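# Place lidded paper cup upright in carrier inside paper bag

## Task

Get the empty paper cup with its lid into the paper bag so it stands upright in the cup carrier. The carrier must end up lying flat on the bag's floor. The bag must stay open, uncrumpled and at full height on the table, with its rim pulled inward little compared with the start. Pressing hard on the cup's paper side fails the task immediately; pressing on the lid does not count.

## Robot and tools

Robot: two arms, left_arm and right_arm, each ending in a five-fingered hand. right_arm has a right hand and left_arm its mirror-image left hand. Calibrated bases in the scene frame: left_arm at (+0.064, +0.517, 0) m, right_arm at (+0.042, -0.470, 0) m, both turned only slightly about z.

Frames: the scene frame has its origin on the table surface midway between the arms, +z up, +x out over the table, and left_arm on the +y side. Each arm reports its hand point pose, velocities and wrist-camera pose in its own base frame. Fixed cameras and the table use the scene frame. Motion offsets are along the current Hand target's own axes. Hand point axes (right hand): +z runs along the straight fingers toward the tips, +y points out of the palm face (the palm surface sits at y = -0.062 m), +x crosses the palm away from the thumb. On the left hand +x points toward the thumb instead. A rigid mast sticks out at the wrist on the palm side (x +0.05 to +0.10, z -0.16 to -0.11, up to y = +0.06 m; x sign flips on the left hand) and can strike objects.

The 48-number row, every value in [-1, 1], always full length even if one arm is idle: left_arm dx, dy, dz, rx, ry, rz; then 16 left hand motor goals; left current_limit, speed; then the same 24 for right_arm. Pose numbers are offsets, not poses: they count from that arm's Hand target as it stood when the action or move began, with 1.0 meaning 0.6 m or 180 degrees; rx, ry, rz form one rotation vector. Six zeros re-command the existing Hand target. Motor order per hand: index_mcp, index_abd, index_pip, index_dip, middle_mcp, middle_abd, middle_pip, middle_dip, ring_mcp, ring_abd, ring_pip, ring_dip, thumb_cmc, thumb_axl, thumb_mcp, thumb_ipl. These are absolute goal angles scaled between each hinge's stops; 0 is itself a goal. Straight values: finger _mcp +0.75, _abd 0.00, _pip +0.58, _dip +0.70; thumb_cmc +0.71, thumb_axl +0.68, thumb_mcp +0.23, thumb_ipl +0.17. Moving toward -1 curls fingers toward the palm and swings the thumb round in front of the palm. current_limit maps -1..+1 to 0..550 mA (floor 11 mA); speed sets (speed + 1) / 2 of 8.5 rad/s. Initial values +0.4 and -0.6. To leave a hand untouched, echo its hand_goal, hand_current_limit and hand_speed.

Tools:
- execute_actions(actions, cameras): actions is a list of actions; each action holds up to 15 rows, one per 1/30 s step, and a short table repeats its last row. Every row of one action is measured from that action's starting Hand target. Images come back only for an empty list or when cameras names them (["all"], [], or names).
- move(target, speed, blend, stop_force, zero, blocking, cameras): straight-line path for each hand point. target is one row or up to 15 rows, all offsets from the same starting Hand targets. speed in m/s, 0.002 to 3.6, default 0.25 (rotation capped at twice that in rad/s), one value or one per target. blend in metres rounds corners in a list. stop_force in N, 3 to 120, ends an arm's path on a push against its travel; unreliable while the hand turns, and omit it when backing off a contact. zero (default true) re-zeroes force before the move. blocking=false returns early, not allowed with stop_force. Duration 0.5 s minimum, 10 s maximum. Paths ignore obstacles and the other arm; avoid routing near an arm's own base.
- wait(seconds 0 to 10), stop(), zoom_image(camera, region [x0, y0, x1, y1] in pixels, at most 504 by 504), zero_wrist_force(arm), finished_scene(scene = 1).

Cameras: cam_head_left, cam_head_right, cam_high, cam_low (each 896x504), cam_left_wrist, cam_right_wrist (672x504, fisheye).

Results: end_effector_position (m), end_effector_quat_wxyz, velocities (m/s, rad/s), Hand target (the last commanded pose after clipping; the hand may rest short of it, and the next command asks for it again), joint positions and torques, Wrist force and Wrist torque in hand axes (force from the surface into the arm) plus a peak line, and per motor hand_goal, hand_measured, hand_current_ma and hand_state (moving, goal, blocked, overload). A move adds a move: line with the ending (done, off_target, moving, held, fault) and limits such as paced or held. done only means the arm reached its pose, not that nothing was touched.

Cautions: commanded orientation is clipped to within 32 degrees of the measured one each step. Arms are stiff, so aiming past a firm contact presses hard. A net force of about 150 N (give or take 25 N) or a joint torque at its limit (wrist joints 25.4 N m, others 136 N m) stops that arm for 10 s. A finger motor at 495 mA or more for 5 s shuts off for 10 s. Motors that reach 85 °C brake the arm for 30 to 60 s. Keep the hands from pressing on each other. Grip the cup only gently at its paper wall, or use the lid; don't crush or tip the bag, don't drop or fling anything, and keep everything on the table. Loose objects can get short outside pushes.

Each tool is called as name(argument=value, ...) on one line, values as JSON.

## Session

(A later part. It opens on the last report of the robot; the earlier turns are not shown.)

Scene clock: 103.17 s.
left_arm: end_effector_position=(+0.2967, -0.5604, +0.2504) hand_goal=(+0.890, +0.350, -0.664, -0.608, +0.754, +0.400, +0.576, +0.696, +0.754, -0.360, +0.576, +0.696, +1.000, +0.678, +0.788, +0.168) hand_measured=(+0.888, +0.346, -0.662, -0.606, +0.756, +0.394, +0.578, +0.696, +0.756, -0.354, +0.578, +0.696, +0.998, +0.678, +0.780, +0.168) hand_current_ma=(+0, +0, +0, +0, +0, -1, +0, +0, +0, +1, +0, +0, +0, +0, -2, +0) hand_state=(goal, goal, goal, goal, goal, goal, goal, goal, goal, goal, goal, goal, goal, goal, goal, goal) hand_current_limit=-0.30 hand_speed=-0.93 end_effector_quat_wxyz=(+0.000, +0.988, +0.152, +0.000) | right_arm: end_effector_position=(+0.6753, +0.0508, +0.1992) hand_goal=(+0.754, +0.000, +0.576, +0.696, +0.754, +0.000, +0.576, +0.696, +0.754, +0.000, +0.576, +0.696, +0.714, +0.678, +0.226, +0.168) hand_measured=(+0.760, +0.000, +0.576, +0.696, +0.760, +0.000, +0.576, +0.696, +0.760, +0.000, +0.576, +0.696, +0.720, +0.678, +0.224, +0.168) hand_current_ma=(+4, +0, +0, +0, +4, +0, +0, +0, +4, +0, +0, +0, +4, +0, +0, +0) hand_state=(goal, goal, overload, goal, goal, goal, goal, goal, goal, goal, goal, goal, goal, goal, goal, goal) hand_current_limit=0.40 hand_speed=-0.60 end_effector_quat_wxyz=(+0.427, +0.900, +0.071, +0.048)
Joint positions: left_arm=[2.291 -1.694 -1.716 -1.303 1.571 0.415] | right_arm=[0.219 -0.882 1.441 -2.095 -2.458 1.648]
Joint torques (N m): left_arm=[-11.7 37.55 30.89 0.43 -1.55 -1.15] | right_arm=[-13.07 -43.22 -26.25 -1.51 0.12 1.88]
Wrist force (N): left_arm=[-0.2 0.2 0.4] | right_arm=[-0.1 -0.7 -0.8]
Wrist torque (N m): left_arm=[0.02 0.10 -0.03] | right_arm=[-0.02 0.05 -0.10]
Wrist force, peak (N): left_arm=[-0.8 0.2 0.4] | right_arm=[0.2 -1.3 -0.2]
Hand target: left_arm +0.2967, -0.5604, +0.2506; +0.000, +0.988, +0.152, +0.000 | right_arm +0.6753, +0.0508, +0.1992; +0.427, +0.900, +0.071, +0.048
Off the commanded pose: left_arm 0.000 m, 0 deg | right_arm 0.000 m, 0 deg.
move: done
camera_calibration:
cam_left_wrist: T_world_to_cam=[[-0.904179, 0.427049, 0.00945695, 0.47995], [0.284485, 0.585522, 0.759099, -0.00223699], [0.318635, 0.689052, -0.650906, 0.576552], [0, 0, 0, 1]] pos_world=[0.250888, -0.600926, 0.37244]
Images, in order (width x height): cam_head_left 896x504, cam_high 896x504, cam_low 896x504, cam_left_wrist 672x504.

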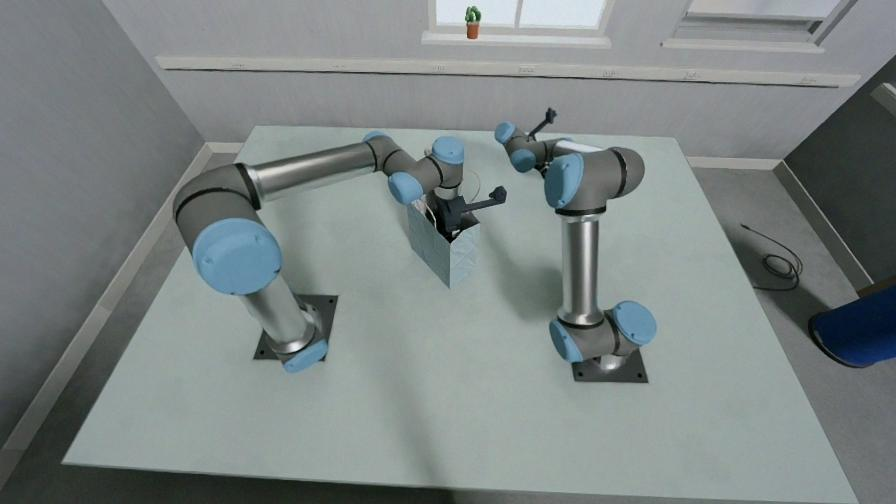

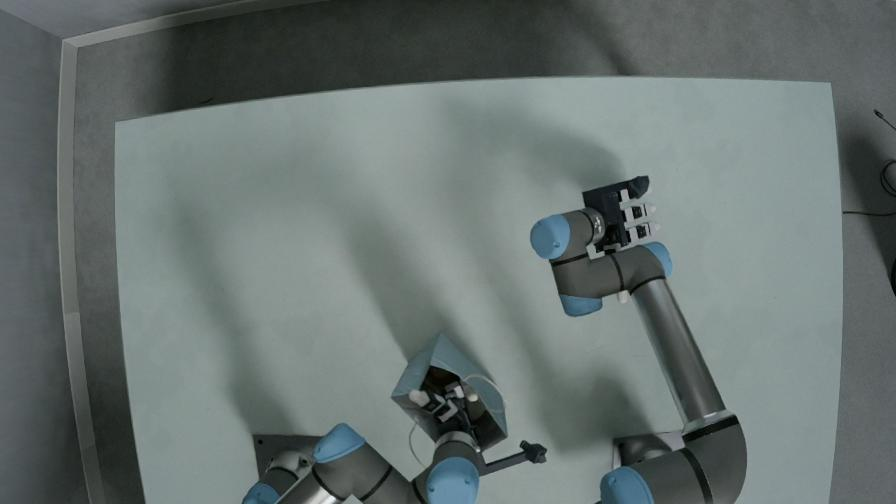

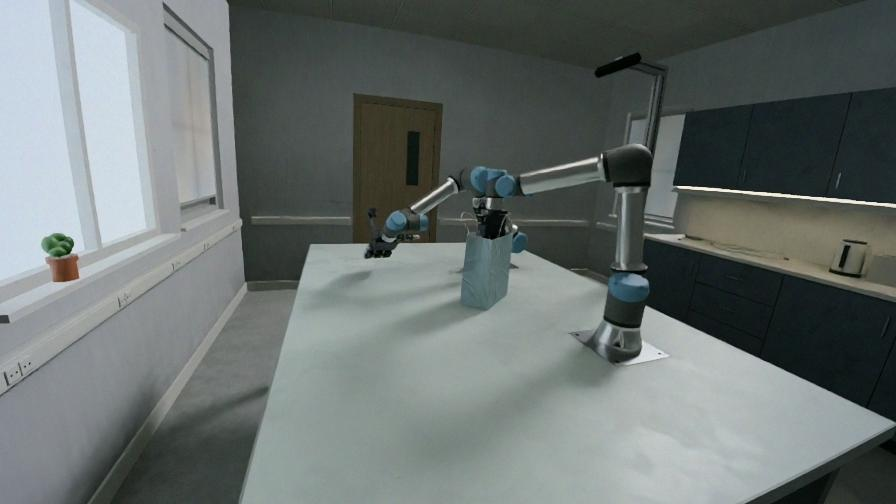

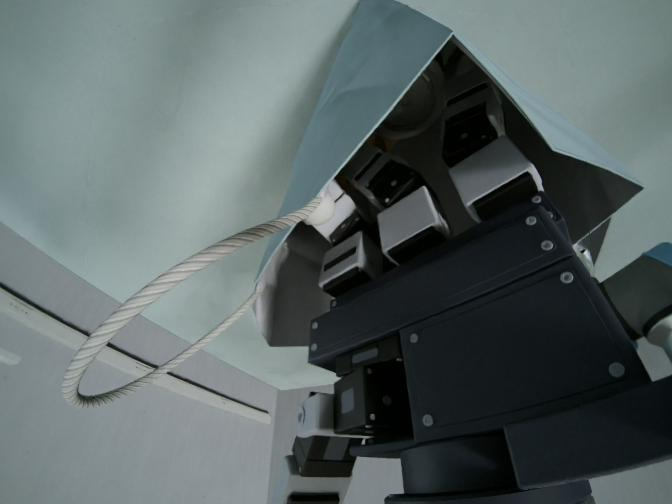

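move(target=[[0,0,-0.36,0,0,0, 0.89,0.35,-0.664,-0.609, 0.754,0.4,0.576,0.696, 0.754,-0.36,0.576,0.696, 1.0,0.678,0.787,0.168, -0.3,-0.93, 0,0,0,0,0,0, 0.754,0,0.576,0.696,0.754,0,0.576,0.696,0.754,0,0.576,0.696,0.714,0.678,0.226,0.168,0.4,-0.6]], speed=0.08, cameras=["all"])

zoom_image(camera="cam_left_wrist", region=[220, 0, 500, 200])

zoom_image(camera="cam_high", region=[380, 340, 520, 480])

zoom_image(camera="cam_head_left", region=[390, 155, 490, 295])

zoom_image(camera="cam_head_right", region=[390, 155, 490, 295])

Scene clock: 106.73 s.
left_arm: end_effector_position=(+0.2967, -0.5606, +0.4665) hand_goal=(+0.890, +0.350, -0.664, -0.608, +0.754, +0.400, +0.576, +0.696, +0.754, -0.360, +0.576, +0.696, +1.000, +0.678, +0.788, +0.168) hand_measured=(+0.888, +0.346, -0.662, -0.606, +0.756, +0.394, +0.578, +0.696, +0.756, -0.354, +0.578, +0.696, +0.998, +0.678, +0.780, +0.168) hand_current_ma=(+0, +0, +0, +0, +0, -1, +0, +0, +0, +1, +0, +0, +0, +0, -2, +0) hand_state=(goal, goal, goal, goal, goal, goal, goal, goal, goal, goal, goal, goal, goal, goal, goal, goal) hand_current_limit=-0.30 hand_speed=-0.93 end_effector_quat_wxyz=(+0.000, +0.988, +0.152, +0.000) | right_arm: end_effector_position=(+0.6753, +0.0508, +0.1992) hand_goal=(+0.754, +0.000, +0.576, +0.696, +0.754, +0.000, +0.576, +0.696, +0.754, +0.000, +0.576, +0.696, +0.714, +0.678, +0.226, +0.168) hand_measured=(+0.760, +0.000, +0.576, +0.696, +0.760, +0.000, +0.576, +0.696, +0.760, +0.000, +0.576, +0.696, +0.720, +0.678, +0.224, +0.168) hand_current_ma=(+4, +0, +0, +0, +4, +0, +0, +0, +4, +0, +0, +0, +4, +0, +0, +0) hand_state=(goal, goal, overload, goal, goal, goal, goal, goal, goal, goal, goal, goal, goal, goal, goal, goal) hand_current_limit=0.40 hand_speed=-0.60 end_effector_quat_wxyz=(+0.427, +0.900, +0.071, +0.048)
Joint positions: left_arm=[2.291 -1.7 -1.151 -1.862 1.571 0.415] | right_arm=[0.219 -0.882 1.441 -2.095 -2.458 1.648]
Joint torques (N m): left_arm=[-12.28 18.52 30.74 0.57 2.13 -1.17] | right_arm=[-13.27 -43.33 -26.3 -1.47 0.17 1.82]
Wrist force (N): left_arm=[-0.4 0.3 0.1] | right_arm=[0.1 -0.7 -0.6]
Wrist torque (N m): left_arm=[0.03 0.08 -0.03] | right_arm=[-0.04 0.02 -0.09]
Wrist force, peak (N): left_arm=[-0.3 0.3 0.8] | right_arm=[0.4 -1.0 -0.4]
Hand target: left_arm +0.2967, -0.5606, +0.4666; +0.000, +0.988, +0.152, +0.000 | right_arm +0.6753, +0.0508, +0.1992; +0.427, +0.900, +0.071, +0.048
Off the commanded pose: left_arm 0.000 m, 0 deg | right_arm 0.000 m, 0 deg.
move: done
camera_calibration:
cam_left_wrist: T_world_to_cam=[[-0.904179, 0.427049, 0.00945612, 0.477993], [0.284509, 0.585574, 0.759051, -0.166107], [0.318615, 0.689008, -0.650963, 0.717362], [0, 0, 0, 1]] pos_world=[0.250888, -0.601126, 0.58854]
cam_right_wrist: T_world_to_cam=[[-0.721411, -0.503734, 0.475203, 0.448364], [-0.550343, 0.833551, 0.0481146, 0.268044], [-0.420343, -0.226814, -0.87856, 0.59391], [0, 0, 0, 1]] pos_world=[0.720617, 0.137135, 0.295825]

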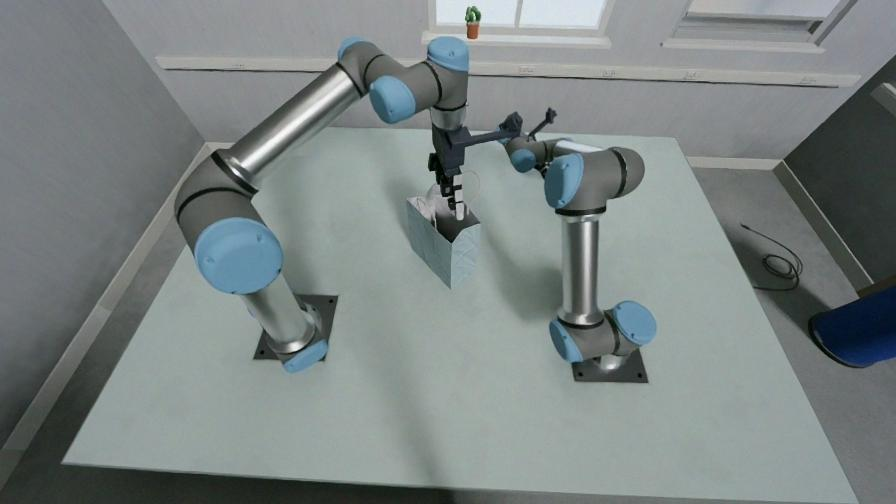

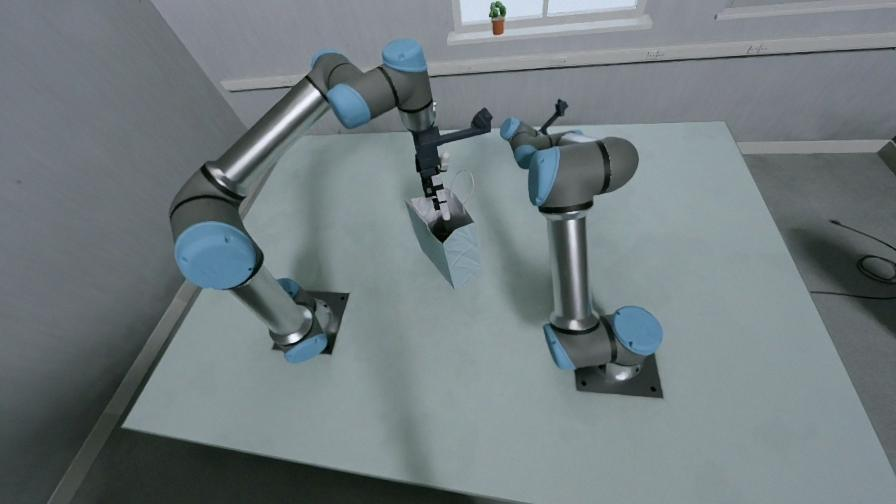

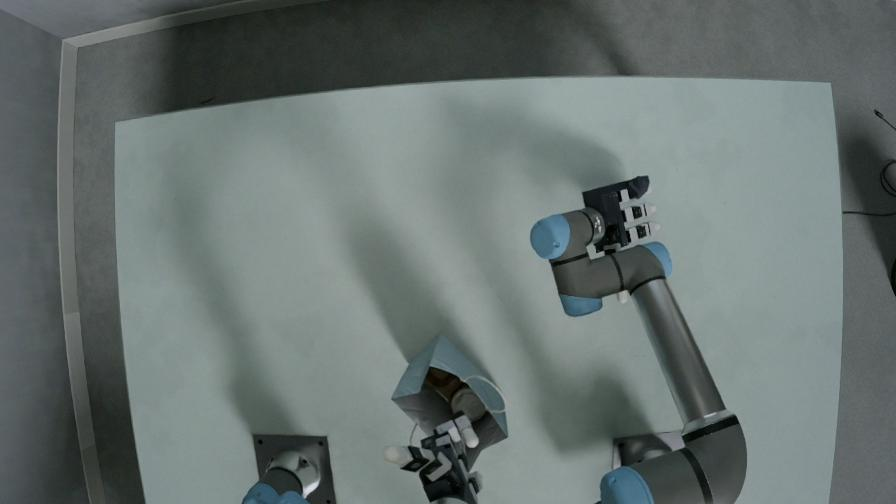

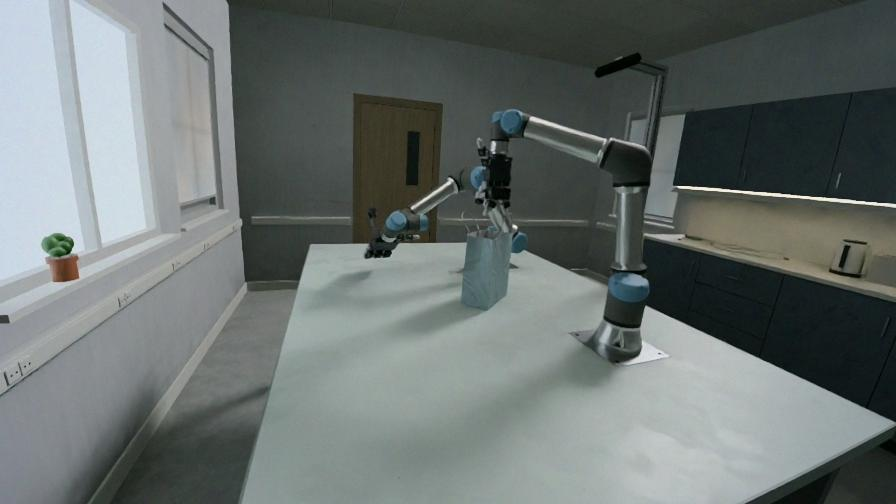

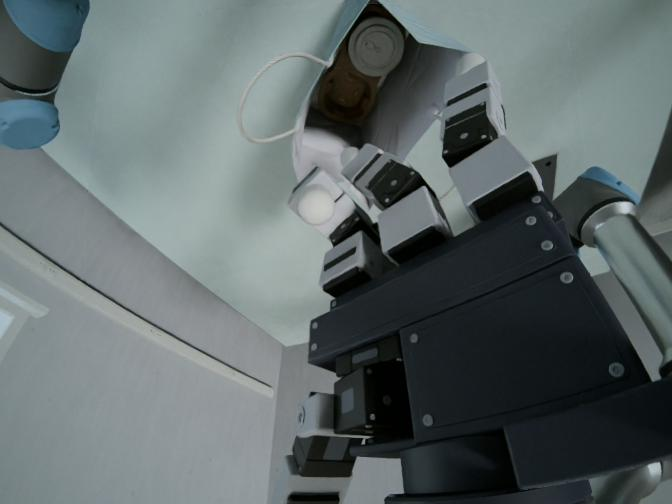

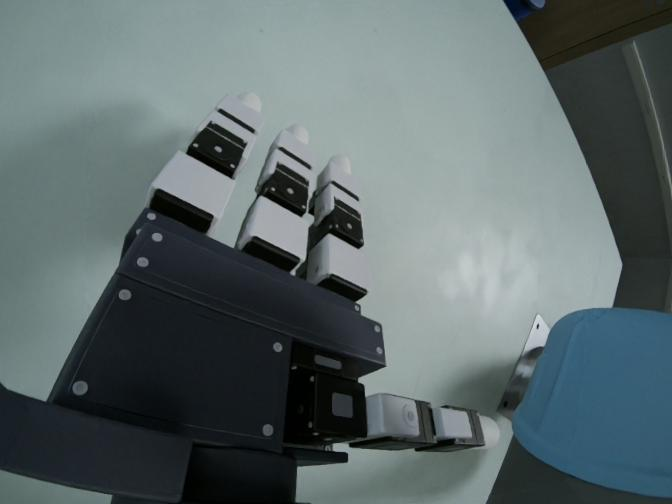

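Scaled by 1.800 from the camera's 672x504 image, which has a finer 960x720 frame.

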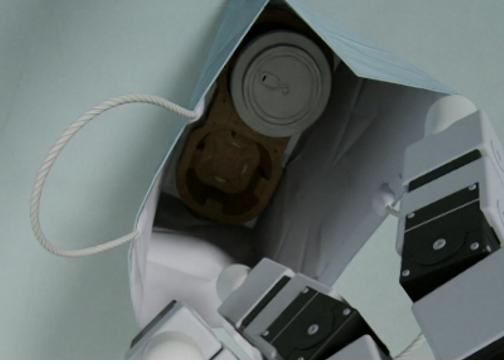

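Scaled by 3.600 from the camera's 896x504 image, which has a finer 1280x720 frame.

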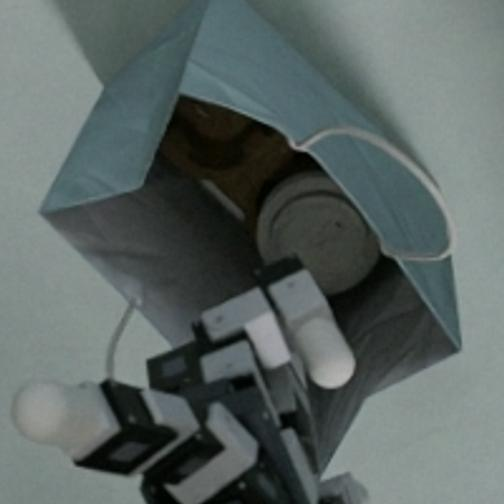

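Scaled by 3.600 from the camera's 896x504 image, which has a finer 1280x720 frame.

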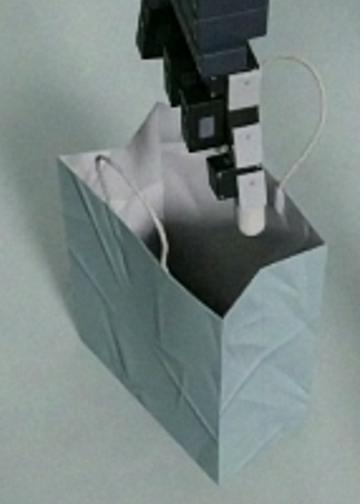

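Scaled by 3.600 from the camera's 896x504 image, which has a finer 1280x720 frame.

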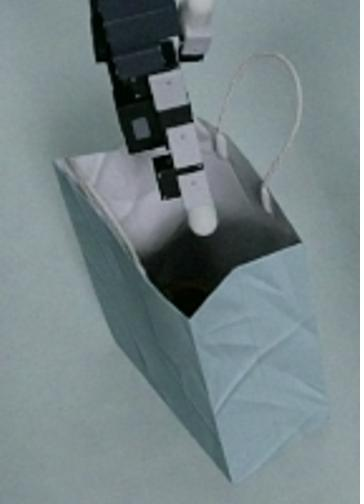

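zoom_image(camera="cam_left_wrist", region=[300, 0, 440, 130])

move(target=[[0,0,-0.2,0,0,0, 0.89,0.35,-0.664,-0.609, 0.754,0.4,0.576,0.696, 0.754,-0.36,0.576,0.696, 1.0,0.678,0.787,0.168, -0.3,-0.93, 0,0,0,0,0,0, 0.754,0,0.576,0.696,0.754,0,0.576,0.696,0.754,0,0.576,0.696,0.714,0.678,0.226,0.168,0.4,-0.6],[0.1,-0.25,-0.2,0,0,0, 0.89,0.35,-0.664,-0.609, 0.754,0.4,0.576,0.696, 0.754,-0.36,0.576,0.696, 1.0,0.678,0.787,0.168, -0.3,-0.93, 0,0,0,0,0,0, 0.754,0,0.576,0.696,0.754,0,0.576,0.696,0.754,0,0.576,0.696,0.714,0.678,0.226,0.168,0.4,-0.6]], speed=0.15, blend=0.02, cameras=["all"])

zoom_image(camera="cam_high", region=[380, 340, 520, 480])

zoom_image(camera="cam_left_wrist", region=[170, 0, 450, 200])

zoom_image(camera="cam_low", region=[450, 180, 530, 320])

zoom_image(camera="cam_head_right", region=[390, 155, 490, 295])

Scaled by 3.600 from the camera's 672x504 image, which has a finer 960x720 frame.

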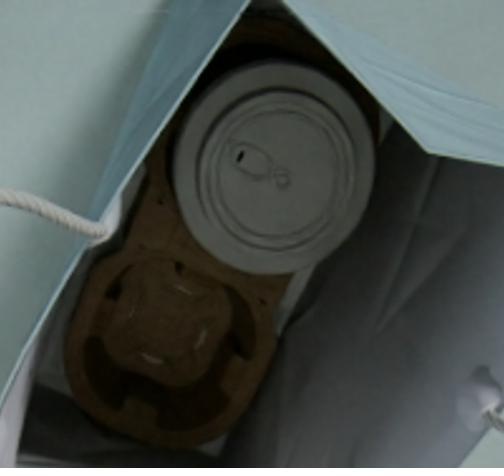

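Scene clock: 109.57 s.
left_arm: end_effector_position=(+0.3088, -0.3998, +0.5867) hand_goal=(+0.890, +0.350, -0.664, -0.608, +0.754, +0.400, +0.576, +0.696, +0.754, -0.360, +0.576, +0.696, +1.000, +0.678, +0.788, +0.168) hand_measured=(+0.888, +0.346, -0.662, -0.606, +0.756, +0.394, +0.578, +0.696, +0.754, -0.354, +0.578, +0.696, +0.998, +0.678, +0.780, +0.168) hand_current_ma=(+0, +0, +0, +0, +0, -1, +0, +0, +0, +1, +0, +0, +0, +0, -2, +0) hand_state=(goal, goal, goal, goal, goal, goal, goal, goal, goal, goal, goal, goal, goal, goal, goal, goal) hand_current_limit=-0.30 hand_speed=-0.93 end_effector_quat_wxyz=(-0.001, +0.988, +0.152, +0.000) | right_arm: end_effector_position=(+0.6753, +0.0508, +0.1992) hand_goal=(+0.754, +0.000, +0.576, +0.696, +0.754, +0.000, +0.576, +0.696, +0.754, +0.000, +0.576, +0.696, +0.714, +0.678, +0.226, +0.168) hand_measured=(+0.760, +0.000, +0.576, +0.696, +0.760, +0.000, +0.576, +0.696, +0.760, +0.000, +0.576, +0.696, +0.720, +0.678, +0.224, +0.168) hand_current_ma=(+4, +0, +0, +0, +4, +0, +0, +0, +4, +0, +0, +0, +4, +0, +0, +0) hand_state=(goal, goal, overload, goal, goal, goal, goal, goal, goal, goal, goal, goal, goal, goal, goal, goal) hand_current_limit=0.40 hand_speed=-0.60 end_effector_quat_wxyz=(+0.427, +0.900, +0.071, +0.048)
Joint positions: left_arm=[2.572 -1.52 -0.997 -2.197 1.572 0.696] | right_arm=[0.219 -0.882 1.441 -2.095 -2.458 1.648]
Joint torques (N m): left_arm=[8.46 27.34 13.9 5.19 -2 1.44] | right_arm=[-12.85 -43.46 -26.1 -1.51 0.15 1.85]
Wrist force (N): left_arm=[-0.2 0.2 0.2] | right_arm=[0.0 -0.6 -0.2]
Wrist torque (N m): left_arm=[0.01 0.04 -0.12] | right_arm=[-0.05 0.02 -0.08]
Wrist force, peak (N): left_arm=[-0.5 0.4 0.8] | right_arm=[0.1 -1.0 -0.5]
Hand target: left_arm +0.3089, -0.3996, +0.5867; +0.000, +0.988, +0.152, +0.000 | right_arm +0.6753, +0.0508, +0.1992; +0.427, +0.900, +0.071, +0.048
Off the commanded pose: left_arm 0.000 m, 0 deg | right_arm 0.000 m, 0 deg.
move: done
camera_calibration:
cam_left_wrist: T_world_to_cam=[[-0.904209, 0.426983, 0.00957646, 0.41911], [0.284515, 0.585482, 0.759119, -0.355143], [0.318524, 0.689127, -0.650882, 0.681012], [0, 0, 0, 1]] pos_world=[0.263088, -0.440326, 0.70884]
cam_right_wrist: T_world_to_cam=[[-0.721411, -0.503734, 0.475203, 0.448364], [-0.550343, 0.833551, 0.0481146, 0.268044], [-0.420343, -0.226814, -0.87856, 0.59391], [0, 0, 0, 1]] pos_world=[0.720617, 0.137135, 0.295825]

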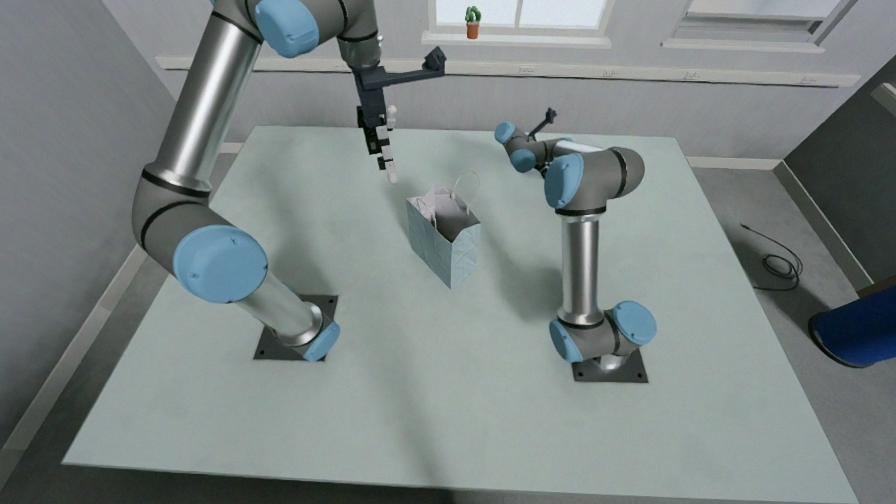

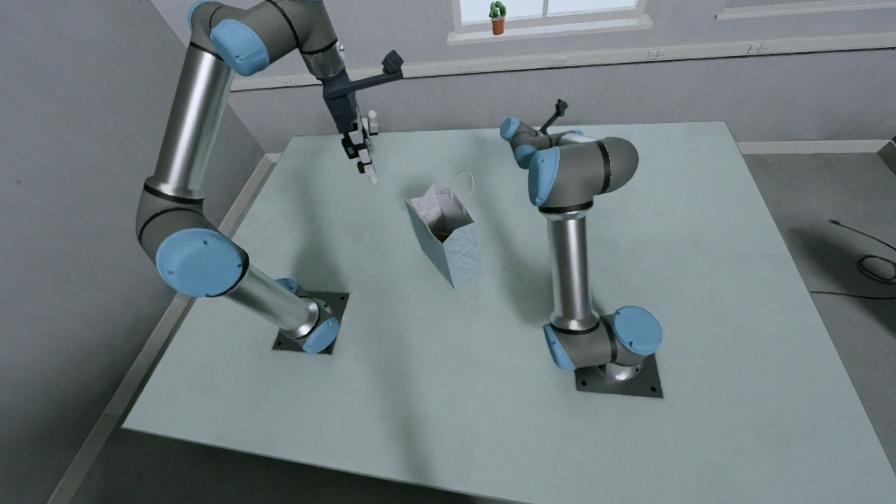

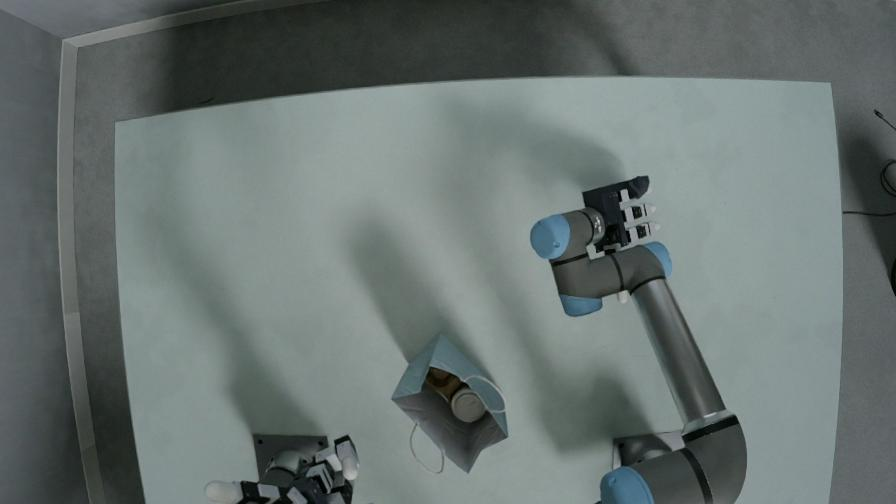

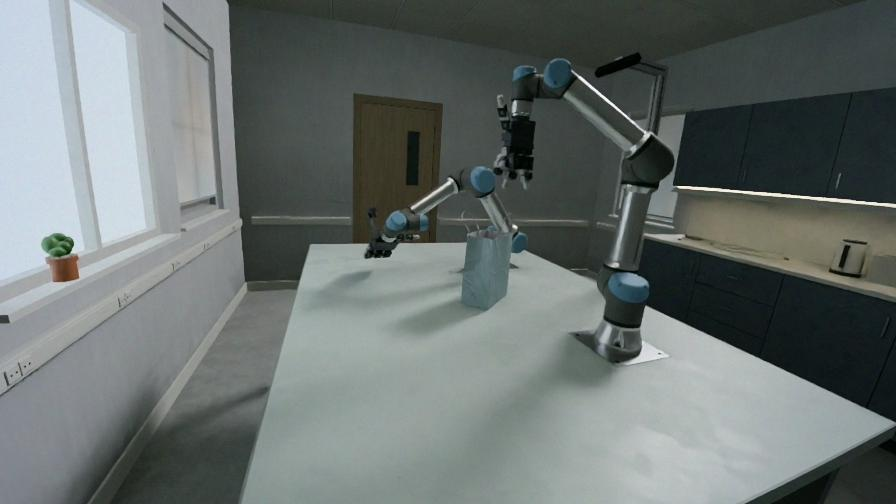

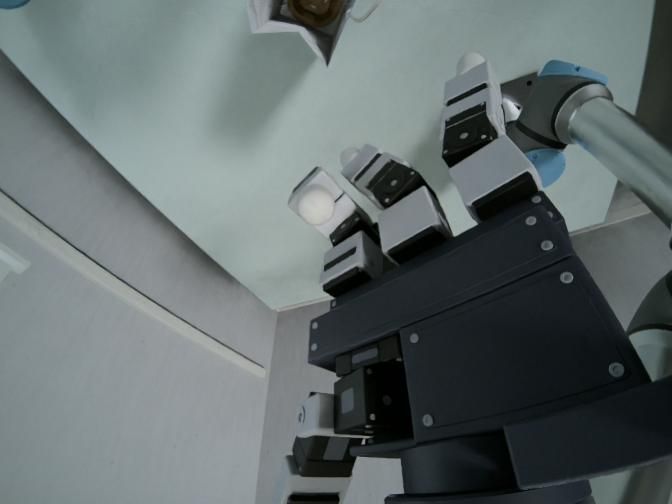

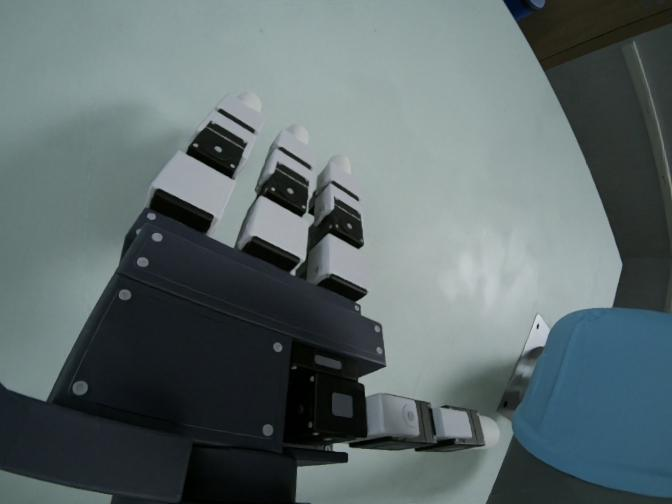

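Scaled by 3.600 from the camera's 896x504 image, which has a finer 1280x720 frame.

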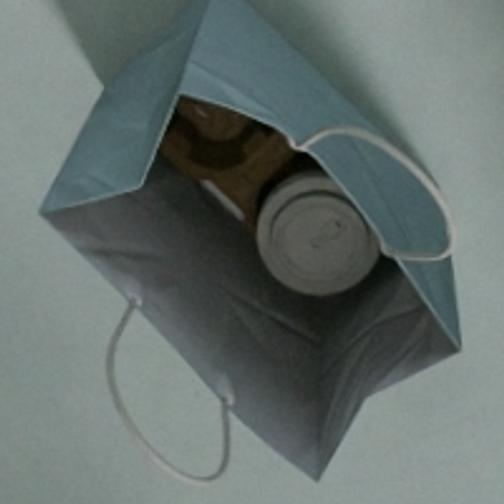

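Scaled by 1.800 from the camera's 672x504 image, which has a finer 960x720 frame.

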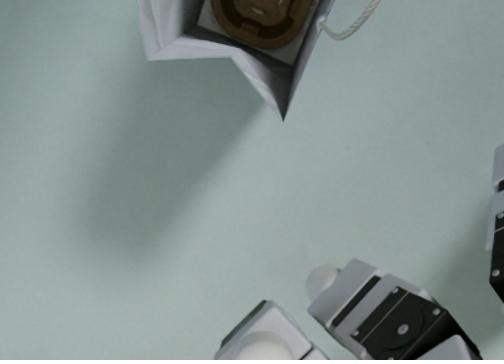

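Scaled by 3.600 from the camera's 896x504 image, which has a finer 1280x720 frame.

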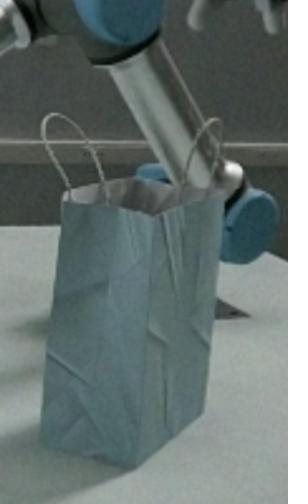

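Scaled by 3.600 from the camera's 896x504 image, which has a finer 1280x720 frame.

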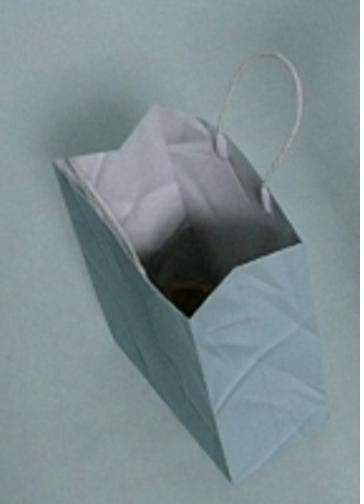

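finished_scene()

The scene is finished: the task was done.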